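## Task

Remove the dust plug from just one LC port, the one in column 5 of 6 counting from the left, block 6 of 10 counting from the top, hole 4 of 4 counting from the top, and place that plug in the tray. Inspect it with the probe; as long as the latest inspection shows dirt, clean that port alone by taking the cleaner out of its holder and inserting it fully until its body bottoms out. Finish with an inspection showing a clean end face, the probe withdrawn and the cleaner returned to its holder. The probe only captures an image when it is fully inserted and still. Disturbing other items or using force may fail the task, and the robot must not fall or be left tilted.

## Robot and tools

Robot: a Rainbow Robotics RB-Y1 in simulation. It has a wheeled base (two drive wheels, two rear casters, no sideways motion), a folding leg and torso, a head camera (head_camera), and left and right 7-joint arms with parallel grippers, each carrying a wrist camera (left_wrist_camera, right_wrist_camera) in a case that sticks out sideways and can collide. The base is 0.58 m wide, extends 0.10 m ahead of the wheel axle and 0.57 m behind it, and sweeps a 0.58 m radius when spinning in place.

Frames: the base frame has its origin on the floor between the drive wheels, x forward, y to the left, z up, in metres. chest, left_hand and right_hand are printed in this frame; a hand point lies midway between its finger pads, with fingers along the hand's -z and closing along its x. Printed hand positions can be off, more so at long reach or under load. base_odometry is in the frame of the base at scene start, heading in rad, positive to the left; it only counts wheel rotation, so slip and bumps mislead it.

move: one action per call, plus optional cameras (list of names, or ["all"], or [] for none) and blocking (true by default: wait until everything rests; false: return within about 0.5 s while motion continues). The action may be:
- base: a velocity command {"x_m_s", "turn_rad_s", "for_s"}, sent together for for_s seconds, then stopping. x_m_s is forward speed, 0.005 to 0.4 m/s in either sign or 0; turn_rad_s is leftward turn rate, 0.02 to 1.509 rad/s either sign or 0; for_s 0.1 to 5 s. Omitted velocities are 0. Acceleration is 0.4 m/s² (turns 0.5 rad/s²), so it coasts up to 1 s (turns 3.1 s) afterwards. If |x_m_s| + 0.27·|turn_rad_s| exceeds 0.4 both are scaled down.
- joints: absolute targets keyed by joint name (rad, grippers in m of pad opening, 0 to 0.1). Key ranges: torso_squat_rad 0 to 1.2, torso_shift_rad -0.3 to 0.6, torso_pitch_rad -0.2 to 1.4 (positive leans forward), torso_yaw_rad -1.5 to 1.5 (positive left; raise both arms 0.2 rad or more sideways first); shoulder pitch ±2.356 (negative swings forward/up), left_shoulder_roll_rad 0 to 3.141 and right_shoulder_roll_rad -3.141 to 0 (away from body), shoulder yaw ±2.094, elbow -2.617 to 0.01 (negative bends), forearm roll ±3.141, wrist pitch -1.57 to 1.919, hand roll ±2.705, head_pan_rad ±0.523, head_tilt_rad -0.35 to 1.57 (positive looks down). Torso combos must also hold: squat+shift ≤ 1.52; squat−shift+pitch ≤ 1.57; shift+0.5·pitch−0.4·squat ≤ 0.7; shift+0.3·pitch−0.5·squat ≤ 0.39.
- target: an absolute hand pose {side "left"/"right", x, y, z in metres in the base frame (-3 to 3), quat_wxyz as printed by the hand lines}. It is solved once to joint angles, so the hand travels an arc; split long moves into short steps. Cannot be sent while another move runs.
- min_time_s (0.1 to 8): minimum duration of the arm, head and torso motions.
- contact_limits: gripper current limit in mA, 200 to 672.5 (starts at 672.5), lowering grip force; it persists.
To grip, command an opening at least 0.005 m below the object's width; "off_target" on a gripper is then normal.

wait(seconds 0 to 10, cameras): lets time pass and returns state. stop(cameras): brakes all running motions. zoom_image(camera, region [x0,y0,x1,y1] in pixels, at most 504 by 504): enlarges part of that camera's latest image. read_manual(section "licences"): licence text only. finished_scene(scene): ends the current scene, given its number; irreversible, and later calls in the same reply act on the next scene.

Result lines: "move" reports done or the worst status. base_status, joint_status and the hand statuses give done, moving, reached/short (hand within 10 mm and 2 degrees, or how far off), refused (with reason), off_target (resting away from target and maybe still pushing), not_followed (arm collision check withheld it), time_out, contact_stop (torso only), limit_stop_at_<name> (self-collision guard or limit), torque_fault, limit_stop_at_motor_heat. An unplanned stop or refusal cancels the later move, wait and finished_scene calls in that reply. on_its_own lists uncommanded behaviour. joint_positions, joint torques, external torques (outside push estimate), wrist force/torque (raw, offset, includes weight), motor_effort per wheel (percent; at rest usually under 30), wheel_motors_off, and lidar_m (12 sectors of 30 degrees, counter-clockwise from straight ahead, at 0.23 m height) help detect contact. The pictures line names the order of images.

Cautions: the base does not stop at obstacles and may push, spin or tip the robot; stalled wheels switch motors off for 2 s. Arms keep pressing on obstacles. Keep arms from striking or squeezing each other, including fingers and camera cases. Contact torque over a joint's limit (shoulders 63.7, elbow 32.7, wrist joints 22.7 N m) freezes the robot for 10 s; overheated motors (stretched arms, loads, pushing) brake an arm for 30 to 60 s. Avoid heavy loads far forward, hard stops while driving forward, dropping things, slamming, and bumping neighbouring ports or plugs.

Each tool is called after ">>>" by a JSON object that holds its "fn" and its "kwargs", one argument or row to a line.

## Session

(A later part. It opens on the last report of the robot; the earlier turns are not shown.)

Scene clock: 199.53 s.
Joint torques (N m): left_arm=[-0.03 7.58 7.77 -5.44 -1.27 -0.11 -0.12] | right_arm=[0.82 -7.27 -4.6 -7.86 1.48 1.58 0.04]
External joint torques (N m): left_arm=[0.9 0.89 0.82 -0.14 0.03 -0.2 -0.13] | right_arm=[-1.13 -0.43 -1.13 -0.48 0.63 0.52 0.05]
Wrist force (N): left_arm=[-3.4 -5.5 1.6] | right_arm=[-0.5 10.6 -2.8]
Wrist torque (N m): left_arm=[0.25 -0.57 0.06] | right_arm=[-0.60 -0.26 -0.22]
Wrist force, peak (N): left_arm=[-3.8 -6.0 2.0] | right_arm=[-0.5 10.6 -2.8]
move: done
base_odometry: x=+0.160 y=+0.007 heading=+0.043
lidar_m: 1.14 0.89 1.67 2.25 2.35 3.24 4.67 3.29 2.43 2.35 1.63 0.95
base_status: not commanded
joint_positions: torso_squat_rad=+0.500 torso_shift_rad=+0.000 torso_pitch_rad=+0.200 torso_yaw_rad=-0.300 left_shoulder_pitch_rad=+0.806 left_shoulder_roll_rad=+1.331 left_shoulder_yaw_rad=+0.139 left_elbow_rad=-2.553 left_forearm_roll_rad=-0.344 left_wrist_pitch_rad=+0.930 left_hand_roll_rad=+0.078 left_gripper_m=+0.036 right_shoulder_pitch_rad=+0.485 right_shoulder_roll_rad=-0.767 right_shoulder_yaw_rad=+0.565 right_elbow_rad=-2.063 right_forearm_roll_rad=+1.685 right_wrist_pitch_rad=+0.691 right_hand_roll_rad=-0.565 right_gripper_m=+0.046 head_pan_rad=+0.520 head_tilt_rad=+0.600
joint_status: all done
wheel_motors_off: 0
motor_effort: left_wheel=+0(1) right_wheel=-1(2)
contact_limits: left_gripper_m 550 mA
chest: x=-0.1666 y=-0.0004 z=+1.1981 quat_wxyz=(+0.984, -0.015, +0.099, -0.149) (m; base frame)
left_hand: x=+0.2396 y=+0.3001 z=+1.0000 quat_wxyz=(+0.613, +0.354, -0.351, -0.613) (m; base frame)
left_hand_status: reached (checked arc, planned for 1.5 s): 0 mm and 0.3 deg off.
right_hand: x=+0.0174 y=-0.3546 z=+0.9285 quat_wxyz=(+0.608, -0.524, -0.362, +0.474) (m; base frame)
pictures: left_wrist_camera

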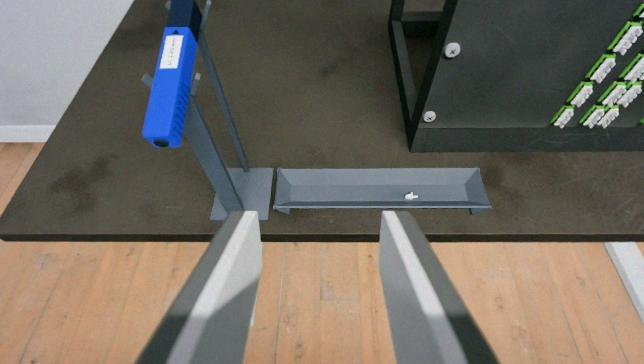

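>>> {"fn": "move", "kwargs": {
  "target": {"side": "left", "x": 0.24, "y": 0.37, "z": 0.96, "quat_wxyz": [0.5417, 0.4545, -0.4545, -0.5417]},
  "min_time_s": 1.0,
  "cameras": ["left_wrist_camera"]
}}

>>> {"fn": "move", "kwargs": {
  "target": {"side": "left", "x": 0.28, "y": 0.399, "z": 0.902, "quat_wxyz": [0.4545, 0.5417, -0.5417, -0.4545]},
  "min_time_s": 1.0,
  "cameras": ["left_wrist_camera"]
}}

Scene clock: 201.17 s.
Joint torques (N m): left_arm=[1.14 7.42 8.33 -6.34 -0.48 1.03 -0.06] | right_arm=[0.99 -6.83 -4.15 -7.89 1.39 1.52 -0.08]
External joint torques (N m): left_arm=[-1.93 -0.26 1.12 0.67 0.01 -0.2 -0.08] | right_arm=[-0.96 0 -0.68 -0.51 0.54 0.46 -0.07]
Wrist force (N): left_arm=[-3.4 -6.5 3.5] | right_arm=[-0.5 10.2 -2.8]
Wrist torque (N m): left_arm=[0.34 -0.60 0.06] | right_arm=[-0.56 -0.24 -0.23]
Wrist force, peak (N): left_arm=[-3.6 -7.6 3.9] | right_arm=[-0.4 10.7 -3.0]
move: done
base_odometry: x=+0.160 y=+0.007 heading=+0.043
lidar_m: 1.15 0.89 1.67 2.25 2.35 3.25 4.67 3.30 2.44 2.35 1.61 0.96
base_status: not commanded
joint_positions: torso_squat_rad=+0.500 torso_shift_rad=+0.000 torso_pitch_rad=+0.200 torso_yaw_rad=-0.300 left_shoulder_pitch_rad=+0.735 left_shoulder_roll_rad=+0.719 left_shoulder_yaw_rad=+0.156 left_elbow_rad=-2.082 left_forearm_roll_rad=-1.494 left_wrist_pitch_rad=+0.361 left_hand_roll_rad=+0.694 left_gripper_m=+0.036 right_shoulder_pitch_rad=+0.485 right_shoulder_roll_rad=-0.767 right_shoulder_yaw_rad=+0.565 right_elbow_rad=-2.063 right_forearm_roll_rad=+1.685 right_wrist_pitch_rad=+0.691 right_hand_roll_rad=-0.565 right_gripper_m=+0.046 head_pan_rad=+0.520 head_tilt_rad=+0.600
joint_status: all done
wheel_motors_off: 0
motor_effort: left_wheel=+1(1) right_wheel=+0(1)
contact_limits: left_gripper_m 550 mA
chest: x=-0.1666 y=-0.0004 z=+1.1981 quat_wxyz=(+0.984, -0.015, +0.099, -0.149) (m; base frame)
left_hand: x=+0.2398 y=+0.3698 z=+0.9597 quat_wxyz=(+0.544, +0.454, -0.452, -0.542) (m; base frame)
left_hand_status: reached (checked arc, planned for 1.1 s): 0 mm and 0.4 deg off.
right_hand: x=+0.0174 y=-0.3546 z=+0.9285 quat_wxyz=(+0.608, -0.524, -0.362, +0.474) (m; base frame)
pictures: left_wrist_camera

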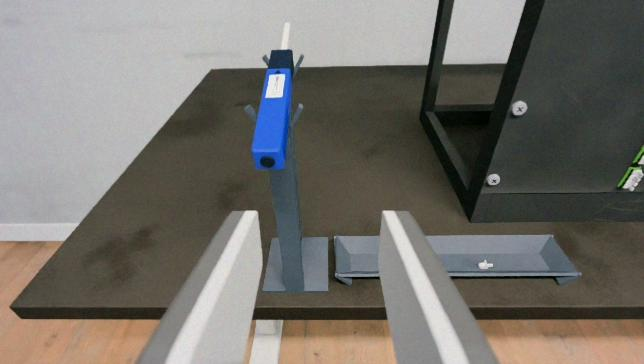

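Scene clock: 202.73 s.
Joint torques (N m): left_arm=[-0.83 11.98 4.89 -3.46 -0.19 1.49 -0.09] | right_arm=[0.83 -7.11 -3.83 -8.21 1.47 1.4 0.18]
External joint torques (N m): left_arm=[-0.25 -0.31 -1.38 1.04 0.01 -0.45 -0.11] | right_arm=[-1.12 -0.27 -0.36 -0.82 0.62 0.34 0.19]
Wrist force (N): left_arm=[-3.4 -6.2 5.7] | right_arm=[-0.8 10.1 -3.0]
Wrist torque (N m): left_arm=[0.30 -0.63 0.04] | right_arm=[-0.54 -0.28 -0.22]
Wrist force, peak (N): left_arm=[-3.7 -6.9 5.5] | right_arm=[-0.6 10.5 -2.9]
move: done
base_odometry: x=+0.160 y=+0.007 heading=+0.043
lidar_m: 1.15 0.89 1.66 2.25 2.35 3.25 4.67 3.30 2.44 2.35 1.62 0.96
base_status: not commanded
joint_positions: torso_squat_rad=+0.500 torso_shift_rad=+0.000 torso_pitch_rad=+0.200 torso_yaw_rad=-0.300 left_shoulder_pitch_rad=+0.276 left_shoulder_roll_rad=+0.750 left_shoulder_yaw_rad=-0.181 left_elbow_rad=-1.270 left_forearm_roll_rad=-2.191 left_wrist_pitch_rad=+0.977 left_hand_roll_rad=+1.465 left_gripper_m=+0.036 right_shoulder_pitch_rad=+0.485 right_shoulder_roll_rad=-0.767 right_shoulder_yaw_rad=+0.565 right_elbow_rad=-2.063 right_forearm_roll_rad=+1.685 right_wrist_pitch_rad=+0.691 right_hand_roll_rad=-0.565 right_gripper_m=+0.046 head_pan_rad=+0.520 head_tilt_rad=+0.600
joint_status: all done
wheel_motors_off: 0
motor_effort: left_wheel=-1(1) right_wheel=+0(1)
contact_limits: left_gripper_m 550 mA
chest: x=-0.1666 y=-0.0004 z=+1.1981 quat_wxyz=(+0.984, -0.015, +0.099, -0.149) (m; base frame)
left_hand: x=+0.2800 y=+0.3989 z=+0.9021 quat_wxyz=(+0.455, +0.542, -0.542, -0.455) (m; base frame)
left_hand_status: reached (checked arc, planned for 1.1 s): 0 mm and 0.0 deg off.
right_hand: x=+0.0174 y=-0.3546 z=+0.9285 quat_wxyz=(+0.608, -0.524, -0.362, +0.474) (m; base frame)
pictures: left_wrist_camera

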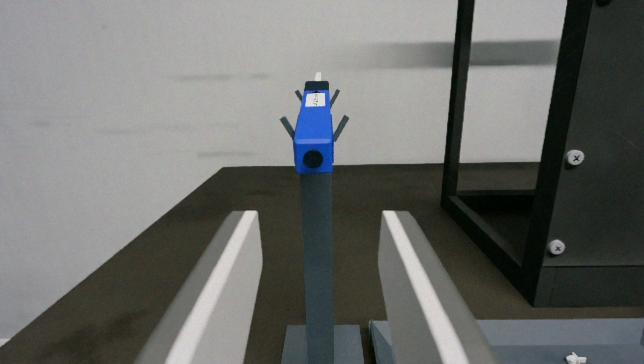

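>>> {"fn": "zoom_image", "kwargs": {
  "camera": "left_wrist_camera",
  "region": [270, 60, 370, 180]
}}

Scaled by 4.200 from the camera's 644x364 image, which has a finer 1265x715 frame.

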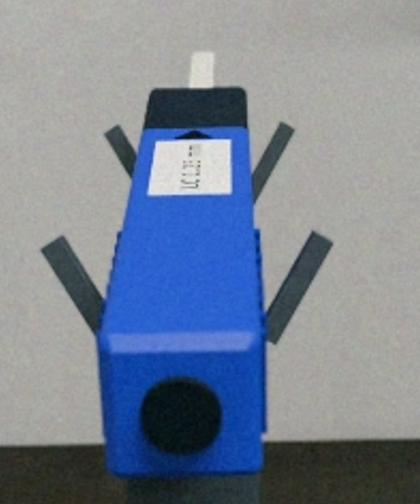

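>>> {"fn": "move", "kwargs": {
  "target": {"side": "left", "x": 0.33, "y": 0.4019, "z": 0.9085, "quat_wxyz": [0.4498, 0.5456, -0.5456, -0.4498]},
  "min_time_s": 0.8,
  "cameras": ["left_wrist_camera"]
}}

>>> {"fn": "zoom_image", "kwargs": {
  "camera": "left_wrist_camera",
  "region": [230, 50, 410, 250]
}}

Scene clock: 204.63 s.
Joint torques (N m): left_arm=[-4.73 13.65 4.49 -3.68 -0.47 1.36 0.27] | right_arm=[1.07 -7.46 -4.1 -8.23 1.51 1.51 -0.08]
External joint torques (N m): left_arm=[-1.51 -0.16 -1.97 0.8 -0.33 -0.59 0.26] | right_arm=[-0.89 -0.63 -0.63 -0.84 0.66 0.46 -0.07]
Wrist force (N): left_arm=[-3.4 -6.1 6.0] | right_arm=[-0.5 10.3 -2.8]
Wrist torque (N m): left_arm=[0.34 -0.64 0.02] | right_arm=[-0.56 -0.26 -0.22]
Wrist force, peak (N): left_arm=[-3.8 -6.5 6.2] | right_arm=[-0.7 10.4 -3.0]
move: done
base_odometry: x=+0.160 y=+0.007 heading=+0.043
lidar_m: 1.15 0.89 1.67 2.25 2.35 3.25 4.67 3.29 2.42 2.35 1.62 0.96
base_status: not commanded
joint_positions: torso_squat_rad=+0.500 torso_shift_rad=+0.000 torso_pitch_rad=+0.200 torso_yaw_rad=-0.300 left_shoulder_pitch_rad=+0.122 left_shoulder_roll_rad=+0.770 left_shoulder_yaw_rad=-0.187 left_elbow_rad=-1.142 left_forearm_roll_rad=-2.192 left_wrist_pitch_rad=+0.932 left_hand_roll_rad=+1.506 left_gripper_m=+0.036 right_shoulder_pitch_rad=+0.485 right_shoulder_roll_rad=-0.767 right_shoulder_yaw_rad=+0.565 right_elbow_rad=-2.063 right_forearm_roll_rad=+1.685 right_wrist_pitch_rad=+0.691 right_hand_roll_rad=-0.565 right_gripper_m=+0.046 head_pan_rad=+0.520 head_tilt_rad=+0.600
joint_status: all done
wheel_motors_off: 0
motor_effort: left_wheel=+0(1) right_wheel=+0(2)
contact_limits: left_gripper_m 550 mA
chest: x=-0.1666 y=-0.0004 z=+1.1981 quat_wxyz=(+0.984, -0.015, +0.099, -0.149) (m; base frame)
left_hand: x=+0.3297 y=+0.4019 z=+0.9090 quat_wxyz=(+0.451, +0.546, -0.545, -0.450) (m; base frame)
left_hand_status: reached (checked arc, planned for 0.8 s): 1 mm and 0.1 deg off.
right_hand: x=+0.0174 y=-0.3546 z=+0.9285 quat_wxyz=(+0.608, -0.524, -0.362, +0.474) (m; base frame)
pictures: left_wrist_camera

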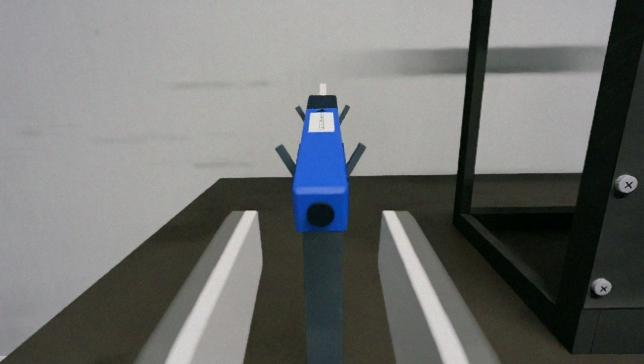

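Scaled by 2.520 from the camera's 644x364 image, which has a finer 1265x715 frame.

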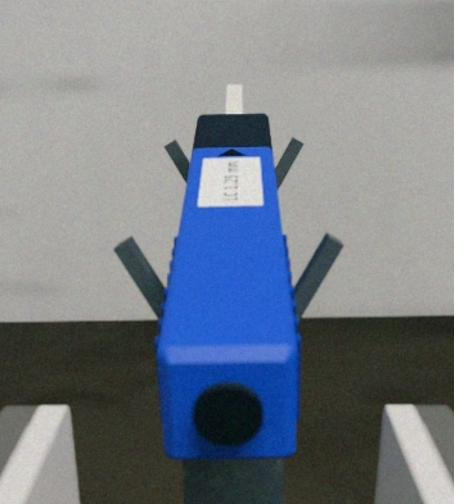

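>>> {"fn": "move", "kwargs": {
  "target": {"side": "left", "x": 0.366, "y": 0.4015, "z": 0.9175, "quat_wxyz": [0.4470, 0.5423, -0.5489, -0.4525]},
  "min_time_s": 0.8,
  "cameras": ["left_wrist_camera"]
}}

>>> {"fn": "zoom_image", "kwargs": {
  "camera": "left_wrist_camera",
  "region": [220, 60, 420, 364]
}}

Scene clock: 206.17 s.
Joint torques (N m): left_arm=[-6.47 14.69 4.33 -3.3 -0.56 1.3 0.5] | right_arm=[1.23 -7.51 -4.07 -8.33 1.59 1.51 0.25]
External joint torques (N m): left_arm=[-1.34 -0.21 -2.21 1.1 -0.48 -0.65 0.49] | right_arm=[-0.72 -0.67 -0.6 -0.94 0.74 0.45 0.26]
Wrist force (N): left_arm=[-3.2 -6.3 6.2] | right_arm=[-0.5 10.2 -2.9]
Wrist torque (N m): left_arm=[0.35 -0.58 0.06] | right_arm=[-0.56 -0.24 -0.22]
Wrist force, peak (N): left_arm=[-3.6 -6.2 6.4] | right_arm=[-0.6 10.4 -3.0]
move: done
base_odometry: x=+0.160 y=+0.007 heading=+0.043
lidar_m: 1.15 0.89 1.67 2.25 2.35 3.25 4.67 3.30 2.43 2.35 1.62 0.96
base_status: not commanded
joint_positions: torso_squat_rad=+0.500 torso_shift_rad=+0.000 torso_pitch_rad=+0.200 torso_yaw_rad=-0.300 left_shoulder_pitch_rad=+0.013 left_shoulder_roll_rad=+0.796 left_shoulder_yaw_rad=-0.201 left_elbow_rad=-1.057 left_forearm_roll_rad=-2.201 left_wrist_pitch_rad=+0.890 left_hand_roll_rad=+1.547 left_gripper_m=+0.036 right_shoulder_pitch_rad=+0.485 right_shoulder_roll_rad=-0.767 right_shoulder_yaw_rad=+0.565 right_elbow_rad=-2.063 right_forearm_roll_rad=+1.685 right_wrist_pitch_rad=+0.691 right_hand_roll_rad=-0.565 right_gripper_m=+0.046 head_pan_rad=+0.520 head_tilt_rad=+0.600
joint_status: all done
wheel_motors_off: 0
motor_effort: left_wheel=+0(1) right_wheel=+0(2)
contact_limits: left_gripper_m 550 mA
chest: x=-0.1666 y=-0.0004 z=+1.1981 quat_wxyz=(+0.984, -0.015, +0.099, -0.149) (m; base frame)
left_hand: x=+0.3658 y=+0.4015 z=+0.9177 quat_wxyz=(+0.448, +0.542, -0.548, -0.453) (m; base frame)
left_hand_status: reached (checked arc, planned for 0.8 s): 0 mm and 0.1 deg off.
right_hand: x=+0.0174 y=-0.3546 z=+0.9285 quat_wxyz=(+0.608, -0.524, -0.362, +0.474) (m; base frame)
pictures: left_wrist_camera

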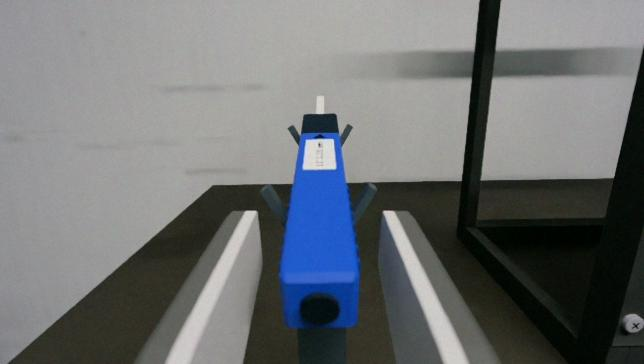

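Scaled by 1.658 from the camera's 644x364 image, which has a finer 1265x715 frame.

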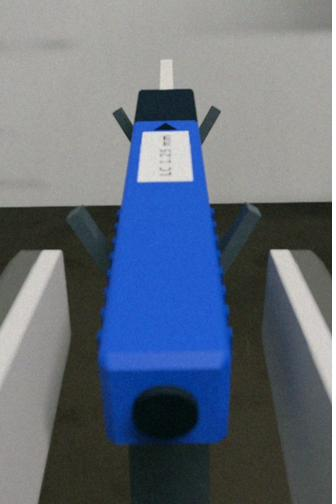

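>>> {"fn": "move", "kwargs": {

}}

Scene clock: 206.77 s.
Joint torques (N m): left_arm=[-6.79 14.98 4.43 -3.24 -0.61 1.33 0.4] | right_arm=[1.23 -7.54 -4.09 -7.91 1.44 1.7 0.13]
External joint torques (N m): left_arm=[-1.66 0.08 -2.11 1.16 -0.53 -0.62 0.39] | right_arm=[-0.73 -0.71 -0.62 -0.52 0.59 0.64 0.14]
Wrist force (N): left_arm=[-3.4 -6.4 6.0] | right_arm=[-0.7 10.2 -3.1]
Wrist torque (N m): left_arm=[0.38 -0.61 0.07] | right_arm=[-0.56 -0.28 -0.24]
Wrist force, peak (N): left_arm=[-3.4 -6.3 6.3] | right_arm=[-0.5 10.4 -2.9]
base_odometry: x=+0.160 y=+0.007 heading=+0.043
lidar_m: 1.15 0.90 1.67 2.26 2.35 3.25 4.67 3.30 2.43 2.35 1.62 0.96
base_status: not commanded
joint_positions: torso_squat_rad=+0.500 torso_shift_rad=+0.000 torso_pitch_rad=+0.200 torso_yaw_rad=-0.300 left_shoulder_pitch_rad=+0.013 left_shoulder_roll_rad=+0.796 left_shoulder_yaw_rad=-0.201 left_elbow_rad=-1.057 left_forearm_roll_rad=-2.201 left_wrist_pitch_rad=+0.890 left_hand_roll_rad=+1.547 left_gripper_m=+0.036 right_shoulder_pitch_rad=+0.485 right_shoulder_roll_rad=-0.767 right_shoulder_yaw_rad=+0.565 right_elbow_rad=-2.063 right_forearm_roll_rad=+1.685 right_wrist_pitch_rad=+0.691 right_hand_roll_rad=-0.565 right_gripper_m=+0.046 head_pan_rad=+0.520 head_tilt_rad=+0.600
joint_status: all done
wheel_motors_off: 0
motor_effort: left_wheel=+0(1) right_wheel=+0(2)
contact_limits: left_gripper_m 550 mA
chest: x=-0.1666 y=-0.0004 z=+1.1981 quat_wxyz=(+0.984, -0.015, +0.099, -0.149) (m; base frame)
left_hand: x=+0.3658 y=+0.4015 z=+0.9177 quat_wxyz=(+0.448, +0.542, -0.548, -0.453) (m; base frame)
left_hand_status: reached (checked arc, planned for 0.8 s): 0 mm and 0.1 deg off.
right_hand: x=+0.0174 y=-0.3546 z=+0.9285 quat_wxyz=(+0.608, -0.524, -0.362, +0.474) (m; base frame)
pictures: head_camera, left_wrist_camera, right_wrist_camera

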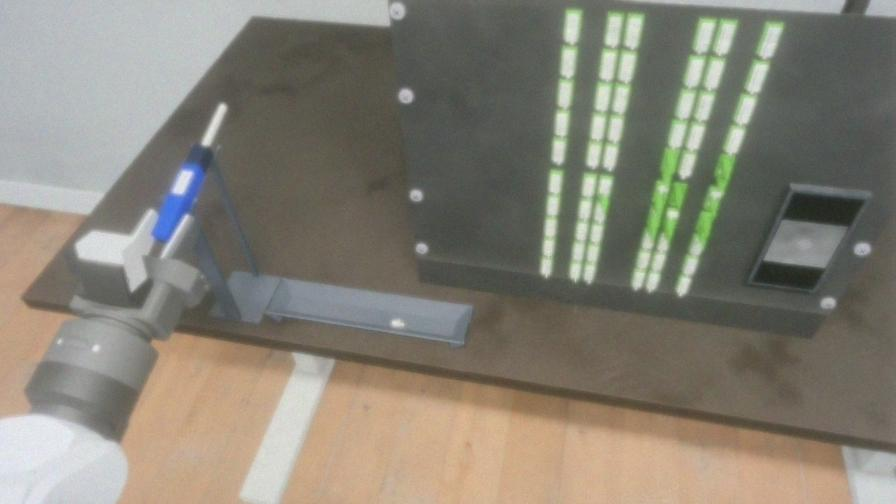

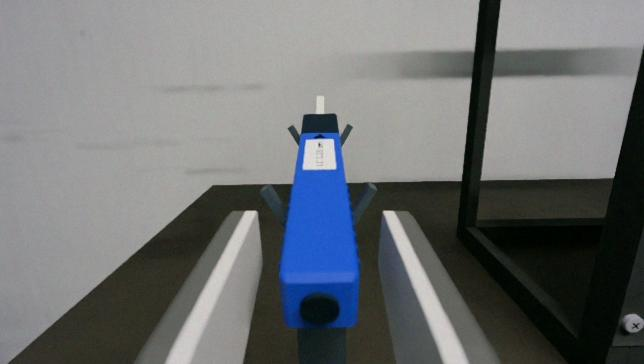

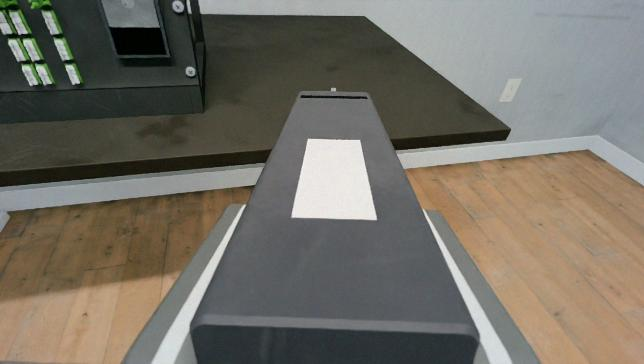

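>>> {"fn": "move", "kwargs": {
  "joints": {"left_gripper_m": 0.022},
  "cameras": ["left_wrist_camera"]
}}

>>> {"fn": "move", "kwargs": {
  "joints": {"left_gripper_m": 0.010},
  "contact_limits": {"left_gripper_m": 600},
  "cameras": ["left_wrist_camera"]
}}

Scene clock: 207.47 s.
Joint torques (N m): left_arm=[-6.62 14.9 4.44 -3.3 -0.61 1.45 0.41] | right_arm=[1.02 -7.08 -4.24 -7.9 1.32 1.56 -0.09]
External joint torques (N m): left_arm=[-1.49 -0.01 -2.11 1.1 -0.53 -0.5 0.4] | right_arm=[-0.93 -0.25 -0.77 -0.51 0.47 0.51 -0.08]
Wrist force (N): left_arm=[-3.3 -6.0 6.0] | right_arm=[-0.5 10.2 -3.0]
Wrist torque (N m): left_arm=[0.32 -0.60 0.07] | right_arm=[-0.56 -0.26 -0.22]
Wrist force, peak (N): left_arm=[-3.4 -6.3 6.1] | right_arm=[-0.6 10.4 -2.9]
move: done
base_odometry: x=+0.160 y=+0.007 heading=+0.043
lidar_m: 1.15 0.89 1.67 2.24 2.35 3.24 4.67 3.29 2.43 2.35 1.62 0.96
base_status: not commanded
joint_positions: torso_squat_rad=+0.500 torso_shift_rad=+0.000 torso_pitch_rad=+0.200 torso_yaw_rad=-0.300 left_shoulder_pitch_rad=+0.013 left_shoulder_roll_rad=+0.796 left_shoulder_yaw_rad=-0.201 left_elbow_rad=-1.057 left_forearm_roll_rad=-2.201 left_wrist_pitch_rad=+0.890 left_hand_roll_rad=+1.547 left_gripper_m=+0.022 right_shoulder_pitch_rad=+0.485 right_shoulder_roll_rad=-0.767 right_shoulder_yaw_rad=+0.565 right_elbow_rad=-2.063 right_forearm_roll_rad=+1.685 right_wrist_pitch_rad=+0.691 right_hand_roll_rad=-0.565 right_gripper_m=+0.046 head_pan_rad=+0.520 head_tilt_rad=+0.600
joint_status: all done
wheel_motors_off: 0
motor_effort: left_wheel=+0(1) right_wheel=+0(2)
contact_limits: left_gripper_m 550 mA
chest: x=-0.1666 y=-0.0004 z=+1.1981 quat_wxyz=(+0.984, -0.015, +0.099, -0.149) (m; base frame)
left_hand: x=+0.3658 y=+0.4015 z=+0.9177 quat_wxyz=(+0.448, +0.542, -0.548, -0.453) (m; base frame)
right_hand: x=+0.0174 y=-0.3546 z=+0.9285 quat_wxyz=(+0.608, -0.524, -0.362, +0.474) (m; base frame)
pictures: left_wrist_camera

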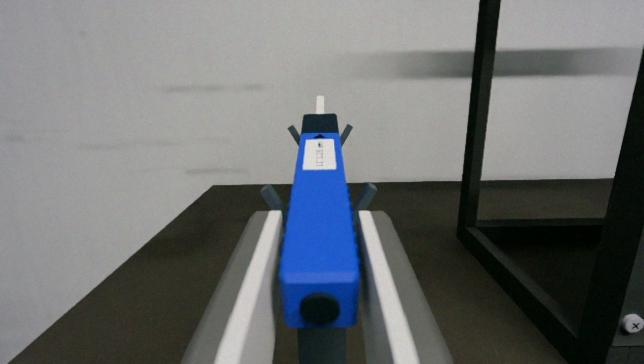

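Scene clock: 208.07 s.
Joint torques (N m): left_arm=[-6.83 14.71 4.59 -3.4 -0.61 1.42 0.46] | right_arm=[1.03 -7.3 -4.48 -7.76 1.24 1.53 -0.12]
External joint torques (N m): left_arm=[-1.7 -0.2 -1.95 1 -0.53 -0.53 0.45] | right_arm=[-0.92 -0.46 -1.01 -0.37 0.39 0.47 -0.11]
Wrist force (N): left_arm=[-3.7 -6.0 6.2] | right_arm=[-0.6 10.2 -2.8]
Wrist torque (N m): left_arm=[0.37 -0.58 0.06] | right_arm=[-0.55 -0.26 -0.21]
Wrist force, peak (N): left_arm=[-3.5 -6.3 6.2] | right_arm=[-0.5 10.4 -3.2]
move: off_target
base_odometry: x=+0.160 y=+0.007 heading=+0.043
lidar_m: 1.15 0.88 1.66 2.25 2.35 3.24 4.67 3.30 2.43 2.35 1.63 0.96
base_status: not commanded
joint_positions: torso_squat_rad=+0.500 torso_shift_rad=+0.000 torso_pitch_rad=+0.200 torso_yaw_rad=-0.300 left_shoulder_pitch_rad=+0.013 left_shoulder_roll_rad=+0.796 left_shoulder_yaw_rad=-0.201 left_elbow_rad=-1.057 left_forearm_roll_rad=-2.201 left_wrist_pitch_rad=+0.890 left_hand_roll_rad=+1.547 left_gripper_m=+0.017 right_shoulder_pitch_rad=+0.485 right_shoulder_roll_rad=-0.767 right_shoulder_yaw_rad=+0.565 right_elbow_rad=-2.063 right_forearm_roll_rad=+1.685 right_wrist_pitch_rad=+0.691 right_hand_roll_rad=-0.565 right_gripper_m=+0.046 head_pan_rad=+0.520 head_tilt_rad=+0.600
joint_status: left_gripper_m off_target (ended at +0.017, target +0.010)
wheel_motors_off: 0
motor_effort: left_wheel=+0(1) right_wheel=+0(1)
contact_limits: left_gripper_m 600 mA
chest: x=-0.1666 y=-0.0004 z=+1.1981 quat_wxyz=(+0.984, -0.015, +0.099, -0.149) (m; base frame)
left_hand: x=+0.3658 y=+0.4016 z=+0.9177 quat_wxyz=(+0.448, +0.542, -0.548, -0.453) (m; base frame)
right_hand: x=+0.0174 y=-0.3546 z=+0.9285 quat_wxyz=(+0.608, -0.524, -0.362, +0.474) (m; base frame)
pictures: left_wrist_camera

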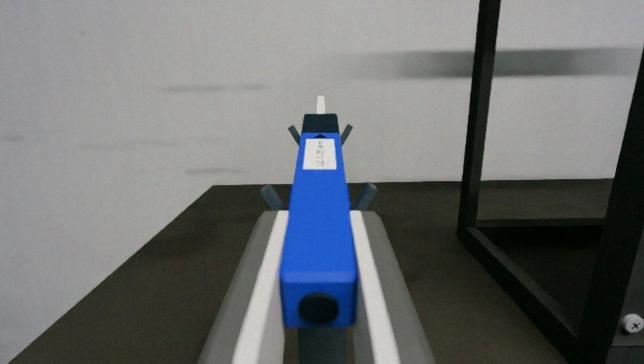

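>>> {"fn": "move", "kwargs": {
  "target": {"side": "left", "x": 0.3658, "y": 0.4016, "z": 0.9330, "quat_wxyz": [0.4475, 0.5420, -0.5485, -0.4530]},
  "min_time_s": 1.0,
  "cameras": ["left_wrist_camera"]
}}

Scene clock: 209.70 s.
Joint torques (N m): left_arm=[-3.24 15.34 8.36 -5.36 -0.17 1.41 -0.08] | right_arm=[1.32 -7.12 -4.64 -8.05 1.45 1.47 0.13]
External joint torques (N m): left_arm=[1.62 0.47 1.35 -0.7 -0.05 -0.53 -0.09] | right_arm=[-0.64 -0.28 -1.17 -0.66 0.59 0.41 0.14]
Wrist force (N): left_arm=[-2.9 -6.3 6.0] | right_arm=[-0.3 10.3 -2.8]
Wrist torque (N m): left_arm=[0.31 -0.54 0.05] | right_arm=[-0.58 -0.24 -0.22]
Wrist force, peak (N): left_arm=[-3.4 -6.5 6.2] | right_arm=[-0.4 10.4 -3.0]
move: done
base_odometry: x=+0.160 y=+0.007 heading=+0.043
lidar_m: 1.15 0.90 1.67 2.25 2.35 3.25 4.67 3.29 2.43 2.35 1.62 0.95
base_status: not commanded
joint_positions: torso_squat_rad=+0.500 torso_shift_rad=+0.000 torso_pitch_rad=+0.200 torso_yaw_rad=-0.300 left_shoulder_pitch_rad=+0.056 left_shoulder_roll_rad=+0.819 left_shoulder_yaw_rad=-0.172 left_elbow_rad=-1.148 left_forearm_roll_rad=-2.176 left_wrist_pitch_rad=+0.854 left_hand_roll_rad=+1.514 left_gripper_m=+0.017 right_shoulder_pitch_rad=+0.485 right_shoulder_roll_rad=-0.767 right_shoulder_yaw_rad=+0.565 right_elbow_rad=-2.063 right_forearm_roll_rad=+1.685 right_wrist_pitch_rad=+0.691 right_hand_roll_rad=-0.565 right_gripper_m=+0.046 head_pan_rad=+0.520 head_tilt_rad=+0.600
joint_status: all done
wheel_motors_off: 0
motor_effort: left_wheel=+0(1) right_wheel=+0(2)
contact_limits: left_gripper_m 600 mA
chest: x=-0.1666 y=-0.0004 z=+1.1981 quat_wxyz=(+0.984, -0.015, +0.099, -0.149) (m; base frame)
left_hand: x=+0.3661 y=+0.4005 z=+0.9330 quat_wxyz=(+0.444, +0.542, -0.552, -0.453) (m; base frame)
left_hand_status: reached (checked arc, planned for 1.0 s): 1 mm and 0.6 deg off.
right_hand: x=+0.0174 y=-0.3546 z=+0.9285 quat_wxyz=(+0.608, -0.524, -0.362, +0.474) (m; base frame)
pictures: left_wrist_camera

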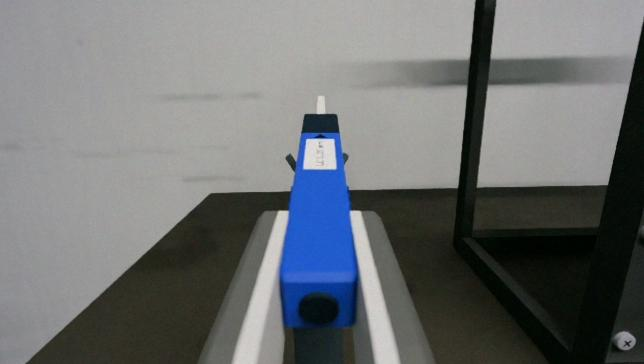

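>>> {"fn": "move", "kwargs": {
  "target": {"side": "left", "x": 0.3640, "y": 0.4010, "z": 0.9600, "quat_wxyz": [0.4475, 0.5420, -0.5485, -0.4530]},
  "min_time_s": 1.2,
  "cameras": []
}}

>>> {"fn": "move", "kwargs": {
  "target": {"side": "left", "x": 0.3600, "y": 0.4010, "z": 0.9850, "quat_wxyz": [0.4475, 0.5420, -0.5485, -0.4530]},
  "min_time_s": 1.2,
  "cameras": ["left_wrist_camera", "head_camera"]
}}

Scene clock: 211.37 s.
Joint torques (N m): left_arm=[-2.48 14.92 8.96 -5.9 -0.32 1.41 -0.1] | right_arm=[1.75 -7.5 -3.96 -8.07 1.45 1.54 -0.14]
External joint torques (N m): left_arm=[1.72 0.42 1.16 -0.7 -0.09 -0.52 -0.11] | right_arm=[-0.21 -0.66 -0.49 -0.68 0.6 0.48 -0.14]
Wrist force (N): left_arm=[-3.5 -6.8 6.3] | right_arm=[-0.6 10.2 -2.8]
Wrist torque (N m): left_arm=[0.33 -0.65 0.02] | right_arm=[-0.56 -0.27 -0.21]
Wrist force, peak (N): left_arm=[-3.5 -6.8 6.3] | right_arm=[-0.5 10.4 -3.0]
move: done
base_odometry: x=+0.160 y=+0.007 heading=+0.043
lidar_m: 1.15 0.89 1.67 2.25 2.35 3.25 4.67 3.29 2.43 2.35 1.63 0.95
base_status: not commanded
joint_positions: torso_squat_rad=+0.500 torso_shift_rad=+0.000 torso_pitch_rad=+0.200 torso_yaw_rad=-0.300 left_shoulder_pitch_rad=+0.147 left_shoulder_roll_rad=+0.849 left_shoulder_yaw_rad=-0.096 left_elbow_rad=-1.328 left_forearm_roll_rad=-2.105 left_wrist_pitch_rad=+0.765 left_hand_roll_rad=+1.426 left_gripper_m=+0.017 right_shoulder_pitch_rad=+0.485 right_shoulder_roll_rad=-0.767 right_shoulder_yaw_rad=+0.565 right_elbow_rad=-2.063 right_forearm_roll_rad=+1.685 right_wrist_pitch_rad=+0.691 right_hand_roll_rad=-0.565 right_gripper_m=+0.046 head_pan_rad=+0.520 head_tilt_rad=+0.600
joint_status: all done
wheel_motors_off: 0
motor_effort: left_wheel=+0(1) right_wheel=+0(1)
contact_limits: left_gripper_m 600 mA
chest: x=-0.1666 y=-0.0004 z=+1.1981 quat_wxyz=(+0.984, -0.015, +0.099, -0.149) (m; base frame)
left_hand: x=+0.3640 y=+0.4007 z=+0.9600 quat_wxyz=(+0.446, +0.542, -0.550, -0.453) (m; base frame)
left_hand_status: reached (checked arc, planned for 1.2 s): 0 mm and 0.2 deg off.
right_hand: x=+0.0174 y=-0.3546 z=+0.9285 quat_wxyz=(+0.608, -0.524, -0.362, +0.474) (m; base frame)
pictures: none
No camera images: "cameras" was empty.

Scene clock: 212.90 s.
Joint torques (N m): left_arm=[-2.16 14.06 9.43 -6.42 -0.4 1.41 -0.04] | right_arm=[1.23 -7.67 -4.6 -8.25 1.4 1.49 0.1]
External joint torques (N m): left_arm=[1.43 0 1.09 -0.87 -0.1 -0.5 -0.05] | right_arm=[-0.73 -0.84 -1.13 -0.86 0.55 0.43 0.11]
Wrist force (N): left_arm=[-3.4 -6.4 6.0] | right_arm=[-0.7 10.3 -2.8]
Wrist torque (N m): left_arm=[0.33 -0.62 0.02] | right_arm=[-0.57 -0.29 -0.23]
Wrist force, peak (N): left_arm=[-3.7 -6.8 6.2] | right_arm=[-0.7 10.3 -3.2]
move: done
base_odometry: x=+0.160 y=+0.007 heading=+0.043
lidar_m: 1.14 0.89 1.65 2.25 2.35 3.25 4.67 3.29 2.44 2.35 1.62 0.96
base_status: not commanded
joint_positions: torso_squat_rad=+0.500 torso_shift_rad=+0.000 torso_pitch_rad=+0.200 torso_yaw_rad=-0.300 left_shoulder_pitch_rad=+0.224 left_shoulder_roll_rad=+0.867 left_shoulder_yaw_rad=-0.024 left_elbow_rad=-1.470 left_forearm_roll_rad=-2.043 left_wrist_pitch_rad=+0.698 left_hand_roll_rad=+1.354 left_gripper_m=+0.017 right_shoulder_pitch_rad=+0.485 right_shoulder_roll_rad=-0.767 right_shoulder_yaw_rad=+0.565 right_elbow_rad=-2.063 right_forearm_roll_rad=+1.685 right_wrist_pitch_rad=+0.691 right_hand_roll_rad=-0.565 right_gripper_m=+0.046 head_pan_rad=+0.520 head_tilt_rad=+0.600
joint_status: all done
wheel_motors_off: 0
motor_effort: left_wheel=+0(1) right_wheel=+0(1)
contact_limits: left_gripper_m 600 mA
chest: x=-0.1666 y=-0.0004 z=+1.1981 quat_wxyz=(+0.984, -0.015, +0.099, -0.149) (m; base frame)
left_hand: x=+0.3600 y=+0.4008 z=+0.9849 quat_wxyz=(+0.447, +0.542, -0.549, -0.453) (m; base frame)
left_hand_status: reached (checked arc, planned for 1.2 s): 0 mm and 0.1 deg off.
right_hand: x=+0.0174 y=-0.3546 z=+0.9285 quat_wxyz=(+0.608, -0.524, -0.362, +0.474) (m; base frame)
pictures: head_camera, left_wrist_camera

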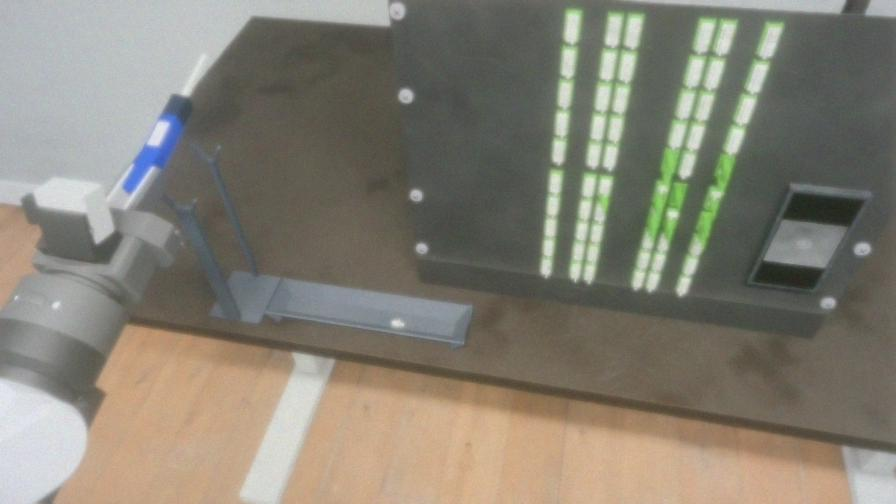

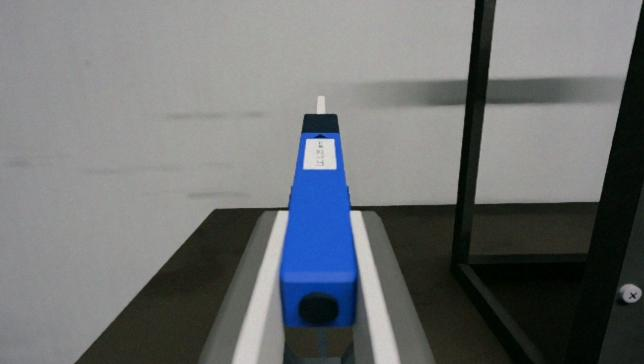

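>>> {"fn": "move", "kwargs": {
  "target": {"side": "left", "x": 0.2600, "y": 0.3950, "z": 0.9950, "quat_wxyz": [0.4545, 0.5417, -0.5417, -0.4545]},
  "min_time_s": 1.5,
  "cameras": []
}}

>>> {"fn": "move", "kwargs": {
  "target": {"side": "left", "x": 0.2200, "y": 0.3400, "z": 0.9950, "quat_wxyz": [0.4475, 0.4475, -0.5475, -0.5475]},
  "min_time_s": 1.5,
  "cameras": ["left_wrist_camera", "head_camera"]
}}

Scene clock: 215.27 s.
Joint torques (N m): left_arm=[3.41 7.8 8.82 -6.49 -0.49 1.95 -0.05] | right_arm=[0.9 -7.53 -4.54 -8.13 1.46 1.38 -0.06]
External joint torques (N m): left_arm=[1.63 -2.17 1.19 -0.67 -0.04 0.09 -0.06] | right_arm=[-1.05 -0.69 -1.07 -0.74 0.61 0.32 -0.05]
Wrist force (N): left_arm=[-3.1 -6.1 6.1] | right_arm=[-0.7 10.2 -3.0]
Wrist torque (N m): left_arm=[0.25 -0.58 0.04] | right_arm=[-0.56 -0.28 -0.22]
Wrist force, peak (N): left_arm=[-3.6 -6.5 6.4] | right_arm=[-0.6 10.4 -3.0]
move: done
base_odometry: x=+0.160 y=+0.007 heading=+0.043
lidar_m: 1.15 0.89 1.66 2.25 2.35 3.25 4.67 3.29 2.43 2.36 1.63 0.96
base_status: not commanded
joint_positions: torso_squat_rad=+0.500 torso_shift_rad=+0.000 torso_pitch_rad=+0.200 torso_yaw_rad=-0.300 left_shoulder_pitch_rad=+0.594 left_shoulder_roll_rad=+0.815 left_shoulder_yaw_rad=+0.036 left_elbow_rad=-1.800 left_forearm_roll_rad=-2.018 left_wrist_pitch_rad=+0.784 left_hand_roll_rad=+1.256 left_gripper_m=+0.017 right_shoulder_pitch_rad=+0.485 right_shoulder_roll_rad=-0.767 right_shoulder_yaw_rad=+0.565 right_elbow_rad=-2.063 right_forearm_roll_rad=+1.685 right_wrist_pitch_rad=+0.691 right_hand_roll_rad=-0.565 right_gripper_m=+0.046 head_pan_rad=+0.520 head_tilt_rad=+0.600
joint_status: all done
wheel_motors_off: 0
motor_effort: left_wheel=+0(1) right_wheel=-1(2)
contact_limits: left_gripper_m 600 mA
chest: x=-0.1666 y=-0.0004 z=+1.1981 quat_wxyz=(+0.984, -0.015, +0.099, -0.149) (m; base frame)
left_hand: x=+0.2603 y=+0.3949 z=+0.9950 quat_wxyz=(+0.454, +0.542, -0.542, -0.455) (m; base frame)
left_hand_status: reached (checked arc, planned for 1.5 s): 0 mm and 0.0 deg off.
right_hand: x=+0.0174 y=-0.3546 z=+0.9285 quat_wxyz=(+0.608, -0.524, -0.362, +0.474) (m; base frame)
pictures: none
No camera images: "cameras" was empty.

Scene clock: 217.10 s.
Joint torques (N m): left_arm=[5.43 8.42 4.82 -6.34 -0.77 1.41 0.43] | right_arm=[1.03 -7.17 -4.04 -8.22 1.56 1.54 -0.07]
External joint torques (N m): left_arm=[2.04 0.76 -2.12 -0.66 -0.37 -0.48 0.41] | right_arm=[-0.92 -0.33 -0.57 -0.83 0.71 0.48 -0.06]
Wrist force (N): left_arm=[-3.1 -6.4 4.7] | right_arm=[-0.5 10.3 -2.9]
Wrist torque (N m): left_arm=[0.28 -0.60 0.05] | right_arm=[-0.57 -0.26 -0.22]
Wrist force, peak (N): left_arm=[-3.2 -6.6 6.1] | right_arm=[-0.8 10.4 -2.9]
move: done
base_odometry: x=+0.160 y=+0.007 heading=+0.043
lidar_m: 1.15 0.89 1.66 2.25 2.34 3.25 4.67 3.29 2.44 2.35 1.62 0.95
base_status: not commanded
joint_positions: torso_squat_rad=+0.500 torso_shift_rad=+0.000 torso_pitch_rad=+0.200 torso_yaw_rad=-0.300 left_shoulder_pitch_rad=+0.818 left_shoulder_roll_rad=+0.933 left_shoulder_yaw_rad=+0.028 left_elbow_rad=-2.037 left_forearm_roll_rad=-2.032 left_wrist_pitch_rad=+0.680 left_hand_roll_rad=+1.268 left_gripper_m=+0.017 right_shoulder_pitch_rad=+0.485 right_shoulder_roll_rad=-0.767 right_shoulder_yaw_rad=+0.565 right_elbow_rad=-2.063 right_forearm_roll_rad=+1.685 right_wrist_pitch_rad=+0.691 right_hand_roll_rad=-0.565 right_gripper_m=+0.046 head_pan_rad=+0.520 head_tilt_rad=+0.600
joint_status: all done
wheel_motors_off: 0
motor_effort: left_wheel=+0(1) right_wheel=+1(2)
contact_limits: left_gripper_m 600 mA
chest: x=-0.1666 y=-0.0004 z=+1.1981 quat_wxyz=(+0.984, -0.015, +0.099, -0.149) (m; base frame)
left_hand: x=+0.2201 y=+0.3394 z=+0.9950 quat_wxyz=(+0.446, +0.447, -0.550, -0.547) (m; base frame)
left_hand_status: reached (checked arc, planned for 1.5 s): 1 mm and 0.3 deg off.
right_hand: x=+0.0174 y=-0.3546 z=+0.9285 quat_wxyz=(+0.608, -0.524, -0.362, +0.474) (m; base frame)
pictures: head_camera, left_wrist_camera

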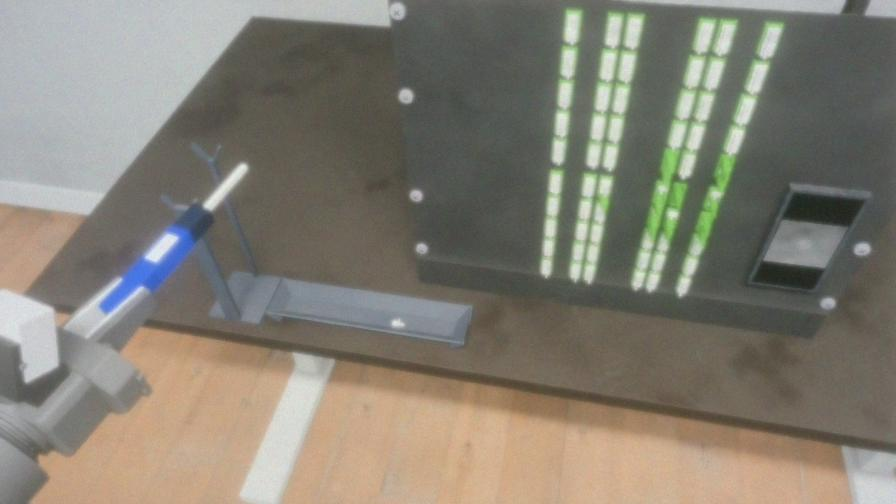

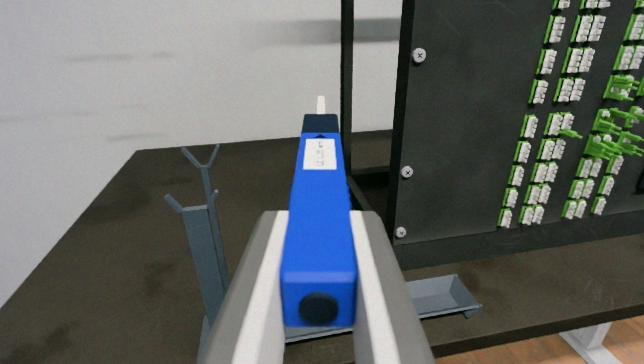

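>>> {"fn": "move", "kwargs": {
  "target": {"side": "left", "x": 0.2200, "y": 0.3400, "z": 0.9950, "quat_wxyz": [0.5474, 0.5474, -0.4477, -0.4477]},
  "min_time_s": 1.5,
  "cameras": ["left_wrist_camera"]
}}

>>> {"fn": "move", "kwargs": {
  "joints": {"torso_yaw_rad": -0.5},
  "min_time_s": 1.2,
  "cameras": ["left_wrist_camera", "head_camera"]
}}

Scene clock: 219.17 s.
Joint torques (N m): left_arm=[1.64 4.07 6.33 -9.56 -0.85 0.61 0.22] | right_arm=[1.68 -7.2 -4.14 -8.06 1.48 1.44 0.09]
External joint torques (N m): left_arm=[-1.52 -0.87 1.73 -0.31 -0.13 -0.35 0.21] | right_arm=[-0.27 -0.36 -0.68 -0.67 0.63 0.39 0.1]
Wrist force (N): left_arm=[-3.4 -6.6 4.8] | right_arm=[-0.6 10.2 -3.0]
Wrist torque (N m): left_arm=[0.30 -0.62 0.04] | right_arm=[-0.57 -0.26 -0.23]
Wrist force, peak (N): left_arm=[-3.4 -6.9 5.0] | right_arm=[-0.9 10.4 -2.8]
move: done
base_odometry: x=+0.160 y=+0.007 heading=+0.043
lidar_m: 1.15 0.89 1.67 2.25 2.34 3.24 4.67 3.29 2.44 2.35 1.62 0.96
base_status: not commanded
joint_positions: torso_squat_rad=+0.500 torso_shift_rad=+0.000 torso_pitch_rad=+0.200 torso_yaw_rad=-0.300 left_shoulder_pitch_rad=+0.691 left_shoulder_roll_rad=+0.365 left_shoulder_yaw_rad=+0.103 left_elbow_rad=-2.211 left_forearm_roll_rad=-1.653 left_wrist_pitch_rad=+0.466 left_hand_roll_rad=+0.510 left_gripper_m=+0.017 right_shoulder_pitch_rad=+0.485 right_shoulder_roll_rad=-0.767 right_shoulder_yaw_rad=+0.565 right_elbow_rad=-2.063 right_forearm_roll_rad=+1.685 right_wrist_pitch_rad=+0.691 right_hand_roll_rad=-0.565 right_gripper_m=+0.046 head_pan_rad=+0.520 head_tilt_rad=+0.600
joint_status: all done
wheel_motors_off: 0
motor_effort: left_wheel=-1(1) right_wheel=-1(2)
contact_limits: left_gripper_m 600 mA
chest: x=-0.1666 y=-0.0004 z=+1.1981 quat_wxyz=(+0.984, -0.015, +0.099, -0.149) (m; base frame)
left_hand: x=+0.2198 y=+0.3396 z=+0.9949 quat_wxyz=(+0.544, +0.547, -0.451, -0.447) (m; base frame)
left_hand_status: reached (checked arc, planned for 1.5 s): 0 mm and 0.5 deg off.
right_hand: x=+0.0174 y=-0.3546 z=+0.9285 quat_wxyz=(+0.608, -0.524, -0.362, +0.474) (m; base frame)
pictures: left_wrist_camera

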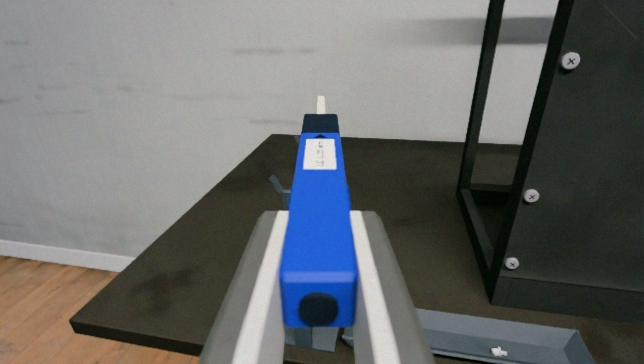

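Scene clock: 220.67 s.
Joint torques (N m): left_arm=[1.72 3.3 5.71 -9.5 -0.93 0.36 0.21] | right_arm=[0.81 -7.35 -4.54 -8.19 1.42 1.63 -0.1]
External joint torques (N m): left_arm=[-1.18 -1.25 1.47 -0.07 -0.19 -0.53 0.2] | right_arm=[-0.89 -0.02 -0.71 -0.95 0.6 0.51 -0.09]
Wrist force (N): left_arm=[-3.7 -6.3 4.7] | right_arm=[-0.1 10.2 -2.7]
Wrist torque (N m): left_arm=[0.28 -0.64 0.05] | right_arm=[-0.57 -0.24 -0.21]
Wrist force, peak (N): left_arm=[-3.9 -6.6 5.0] | right_arm=[-0.3 10.4 -3.0]
move: done
base_odometry: x=+0.160 y=+0.007 heading=+0.043
lidar_m: 1.15 0.89 1.67 2.25 2.35 3.25 4.67 3.29 2.43 2.35 1.62 0.95
base_status: not commanded
joint_positions: torso_squat_rad=+0.500 torso_shift_rad=+0.000 torso_pitch_rad=+0.200 torso_yaw_rad=-0.500 left_shoulder_pitch_rad=+0.691 left_shoulder_roll_rad=+0.365 left_shoulder_yaw_rad=+0.103 left_elbow_rad=-2.211 left_forearm_roll_rad=-1.653 left_wrist_pitch_rad=+0.466 left_hand_roll_rad=+0.510 left_gripper_m=+0.017 right_shoulder_pitch_rad=+0.485 right_shoulder_roll_rad=-0.767 right_shoulder_yaw_rad=+0.565 right_elbow_rad=-2.063 right_forearm_roll_rad=+1.685 right_wrist_pitch_rad=+0.691 right_hand_roll_rad=-0.565 right_gripper_m=+0.046 head_pan_rad=+0.520 head_tilt_rad=+0.600
joint_status: all done
wheel_motors_off: 0
motor_effort: left_wheel=+0(1) right_wheel=-1(1)
contact_limits: left_gripper_m 600 mA
chest: x=-0.1666 y=-0.0004 z=+1.1981 quat_wxyz=(+0.964, -0.025, +0.097, -0.246) (m; base frame)
left_hand: x=+0.2778 y=+0.2496 z=+0.9832 quat_wxyz=(+0.509, +0.490, -0.512, -0.490) (m; base frame)
right_hand: x=-0.0561 y=-0.3940 z=+0.9434 quat_wxyz=(+0.641, -0.569, -0.299, +0.420) (m; base frame)
pictures: head_camera, left_wrist_camera

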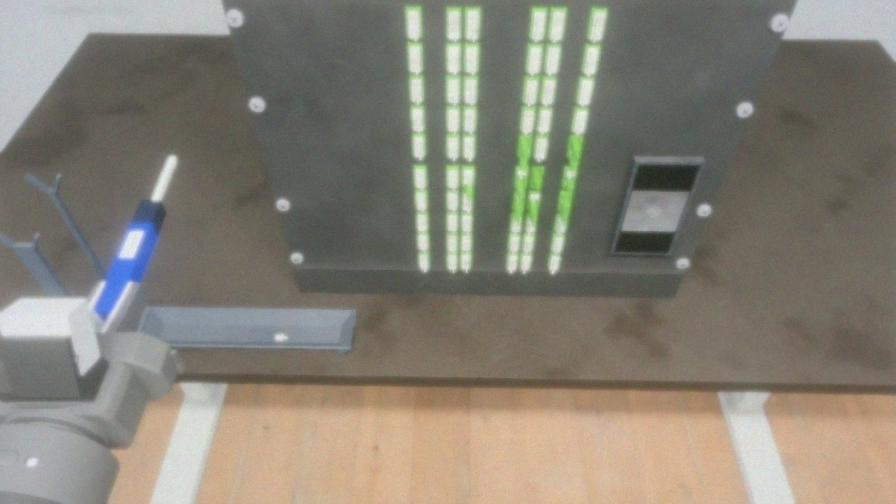

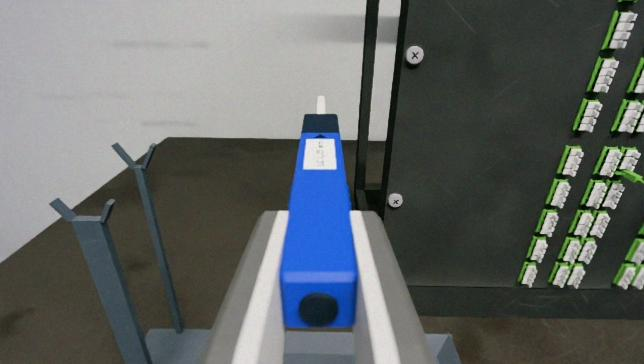

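>>> {"fn": "move", "kwargs": {
  "target": {"side": "left", "x": 0.2200, "y": 0.1900, "z": 0.9900, "quat_wxyz": [0.5474, 0.5474, -0.4477, -0.4477]},
  "min_time_s": 1.5,
  "cameras": ["left_wrist_camera"]
}}

>>> {"fn": "move", "kwargs": {
  "joints": {"torso_yaw_rad": -0.7},
  "min_time_s": 1.2,
  "cameras": ["left_wrist_camera", "head_camera"]
}}

Scene clock: 222.70 s.
Joint torques (N m): left_arm=[4.55 -0.99 -1.31 -10.25 -1.4 0.44 0.1] | right_arm=[1.11 -7.86 -3.88 -8.35 1.56 1.69 -0.03]
External joint torques (N m): left_arm=[1.91 -1.14 -1.26 -0.22 -0.3 0 0.09] | right_arm=[-0.6 -0.53 -0.05 -1.11 0.74 0.57 -0.02]
Wrist force (N): left_arm=[-3.3 -6.8 4.4] | right_arm=[-0.1 10.4 -2.8]
Wrist torque (N m): left_arm=[0.35 -0.61 0.02] | right_arm=[-0.58 -0.25 -0.21]
Wrist force, peak (N): left_arm=[-3.9 -6.7 4.8] | right_arm=[-0.4 10.5 -2.6]
move: done
base_odometry: x=+0.160 y=+0.007 heading=+0.043
lidar_m: 1.15 0.89 1.65 2.25 2.34 3.25 4.67 3.30 2.43 2.35 1.62 0.96
base_status: not commanded
joint_positions: torso_squat_rad=+0.500 torso_shift_rad=+0.000 torso_pitch_rad=+0.200 torso_yaw_rad=-0.500 left_shoulder_pitch_rad=+0.732 left_shoulder_roll_rad=+0.035 left_shoulder_yaw_rad=-0.196 left_elbow_rad=-2.308 left_forearm_roll_rad=-1.848 left_wrist_pitch_rad=+0.656 left_hand_roll_rad=+0.221 left_gripper_m=+0.017 right_shoulder_pitch_rad=+0.485 right_shoulder_roll_rad=-0.767 right_shoulder_yaw_rad=+0.565 right_elbow_rad=-2.063 right_forearm_roll_rad=+1.685 right_wrist_pitch_rad=+0.691 right_hand_roll_rad=-0.565 right_gripper_m=+0.046 head_pan_rad=+0.520 head_tilt_rad=+0.600
joint_status: all done
wheel_motors_off: 0
motor_effort: left_wheel=+0(1) right_wheel=+0(1)
contact_limits: left_gripper_m 600 mA
chest: x=-0.1666 y=-0.0004 z=+1.1981 quat_wxyz=(+0.964, -0.025, +0.097, -0.246) (m; base frame)
left_hand: x=+0.2203 y=+0.1899 z=+0.9903 quat_wxyz=(+0.547, +0.547, -0.448, -0.448) (m; base frame)
left_hand_status: reached (checked arc, planned for 1.5 s): 0 mm and 0.1 deg off.
right_hand: x=-0.0561 y=-0.3940 z=+0.9434 quat_wxyz=(+0.641, -0.569, -0.299, +0.420) (m; base frame)
pictures: left_wrist_camera

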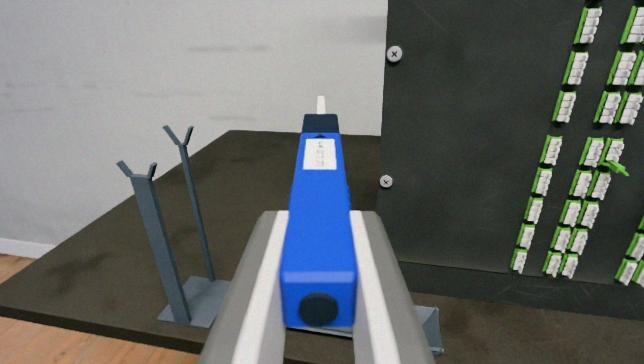

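Scene clock: 224.20 s.
Joint torques (N m): left_arm=[3.85 -0.87 -1.69 -10.32 -1.57 0.38 0.11] | right_arm=[0.83 -8.2 -4.77 -7.74 1.18 1.53 -0.15]
External joint torques (N m): left_arm=[1.54 -0.57 -1.29 -0.27 -0.45 0.02 0.1] | right_arm=[-0.51 -0.42 -0.56 -0.63 0.39 0.36 -0.13]
Wrist force (N): left_arm=[-3.4 -6.7 4.5] | right_arm=[-0.2 10.1 -2.5]
Wrist torque (N m): left_arm=[0.33 -0.60 0.02] | right_arm=[-0.54 -0.28 -0.21]
Wrist force, peak (N): left_arm=[-3.7 -7.1 4.5] | right_arm=[-0.3 10.5 -2.8]
move: done
base_odometry: x=+0.160 y=+0.007 heading=+0.043
lidar_m: 1.15 0.89 1.67 2.25 2.35 3.25 4.67 3.30 2.43 2.35 1.62 0.95
base_status: not commanded
joint_positions: torso_squat_rad=+0.500 torso_shift_rad=+0.000 torso_pitch_rad=+0.200 torso_yaw_rad=-0.700 left_shoulder_pitch_rad=+0.732 left_shoulder_roll_rad=+0.035 left_shoulder_yaw_rad=-0.196 left_elbow_rad=-2.308 left_forearm_roll_rad=-1.848 left_wrist_pitch_rad=+0.656 left_hand_roll_rad=+0.221 left_gripper_m=+0.017 right_shoulder_pitch_rad=+0.485 right_shoulder_roll_rad=-0.767 right_shoulder_yaw_rad=+0.565 right_elbow_rad=-2.063 right_forearm_roll_rad=+1.685 right_wrist_pitch_rad=+0.691 right_hand_roll_rad=-0.565 right_gripper_m=+0.046 head_pan_rad=+0.520 head_tilt_rad=+0.600
joint_status: all done
wheel_motors_off: 0
motor_effort: left_wheel=-1(1) right_wheel=+0(1)
contact_limits: left_gripper_m 600 mA
chest: x=-0.1666 y=-0.0004 z=+1.1981 quat_wxyz=(+0.935, -0.034, +0.094, -0.341) (m; base frame)
left_hand: x=+0.2491 y=+0.1026 z=+0.9844 quat_wxyz=(+0.512, +0.490, -0.508, -0.491) (m; base frame)
right_hand: x=-0.1359 y=-0.4177 z=+0.9596 quat_wxyz=(+0.667, -0.608, -0.234, +0.361) (m; base frame)
pictures: head_camera, left_wrist_camera

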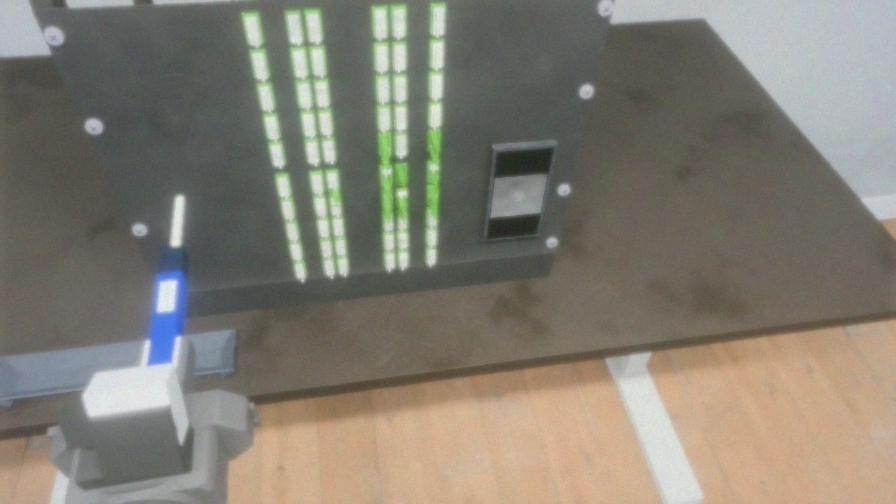

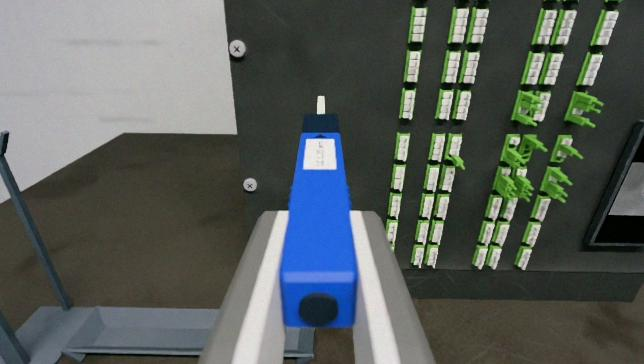

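>>> {"fn": "zoom_image", "kwargs": {
  "camera": "head_camera",
  "region": [340, 110, 480, 290]
}}

>>> {"fn": "zoom_image", "kwargs": {
  "camera": "left_wrist_camera",
  "region": [470, 60, 620, 280]
}}

Scaled by 2.800 from the camera's 896x504 image, which has a finer 1280x720 frame.

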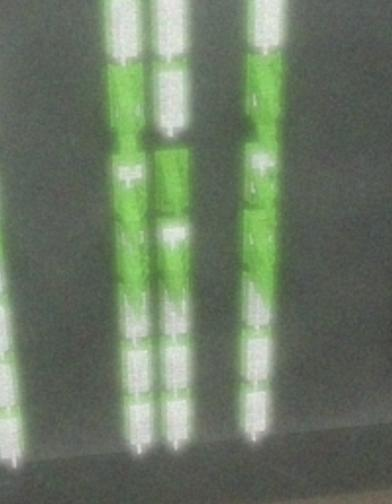

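Scaled by 2.291 from the camera's 644x364 image, which has a finer 1265x715 frame.

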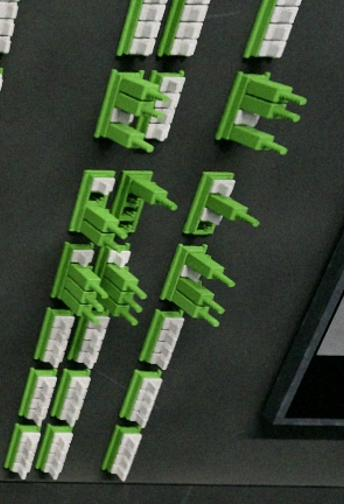

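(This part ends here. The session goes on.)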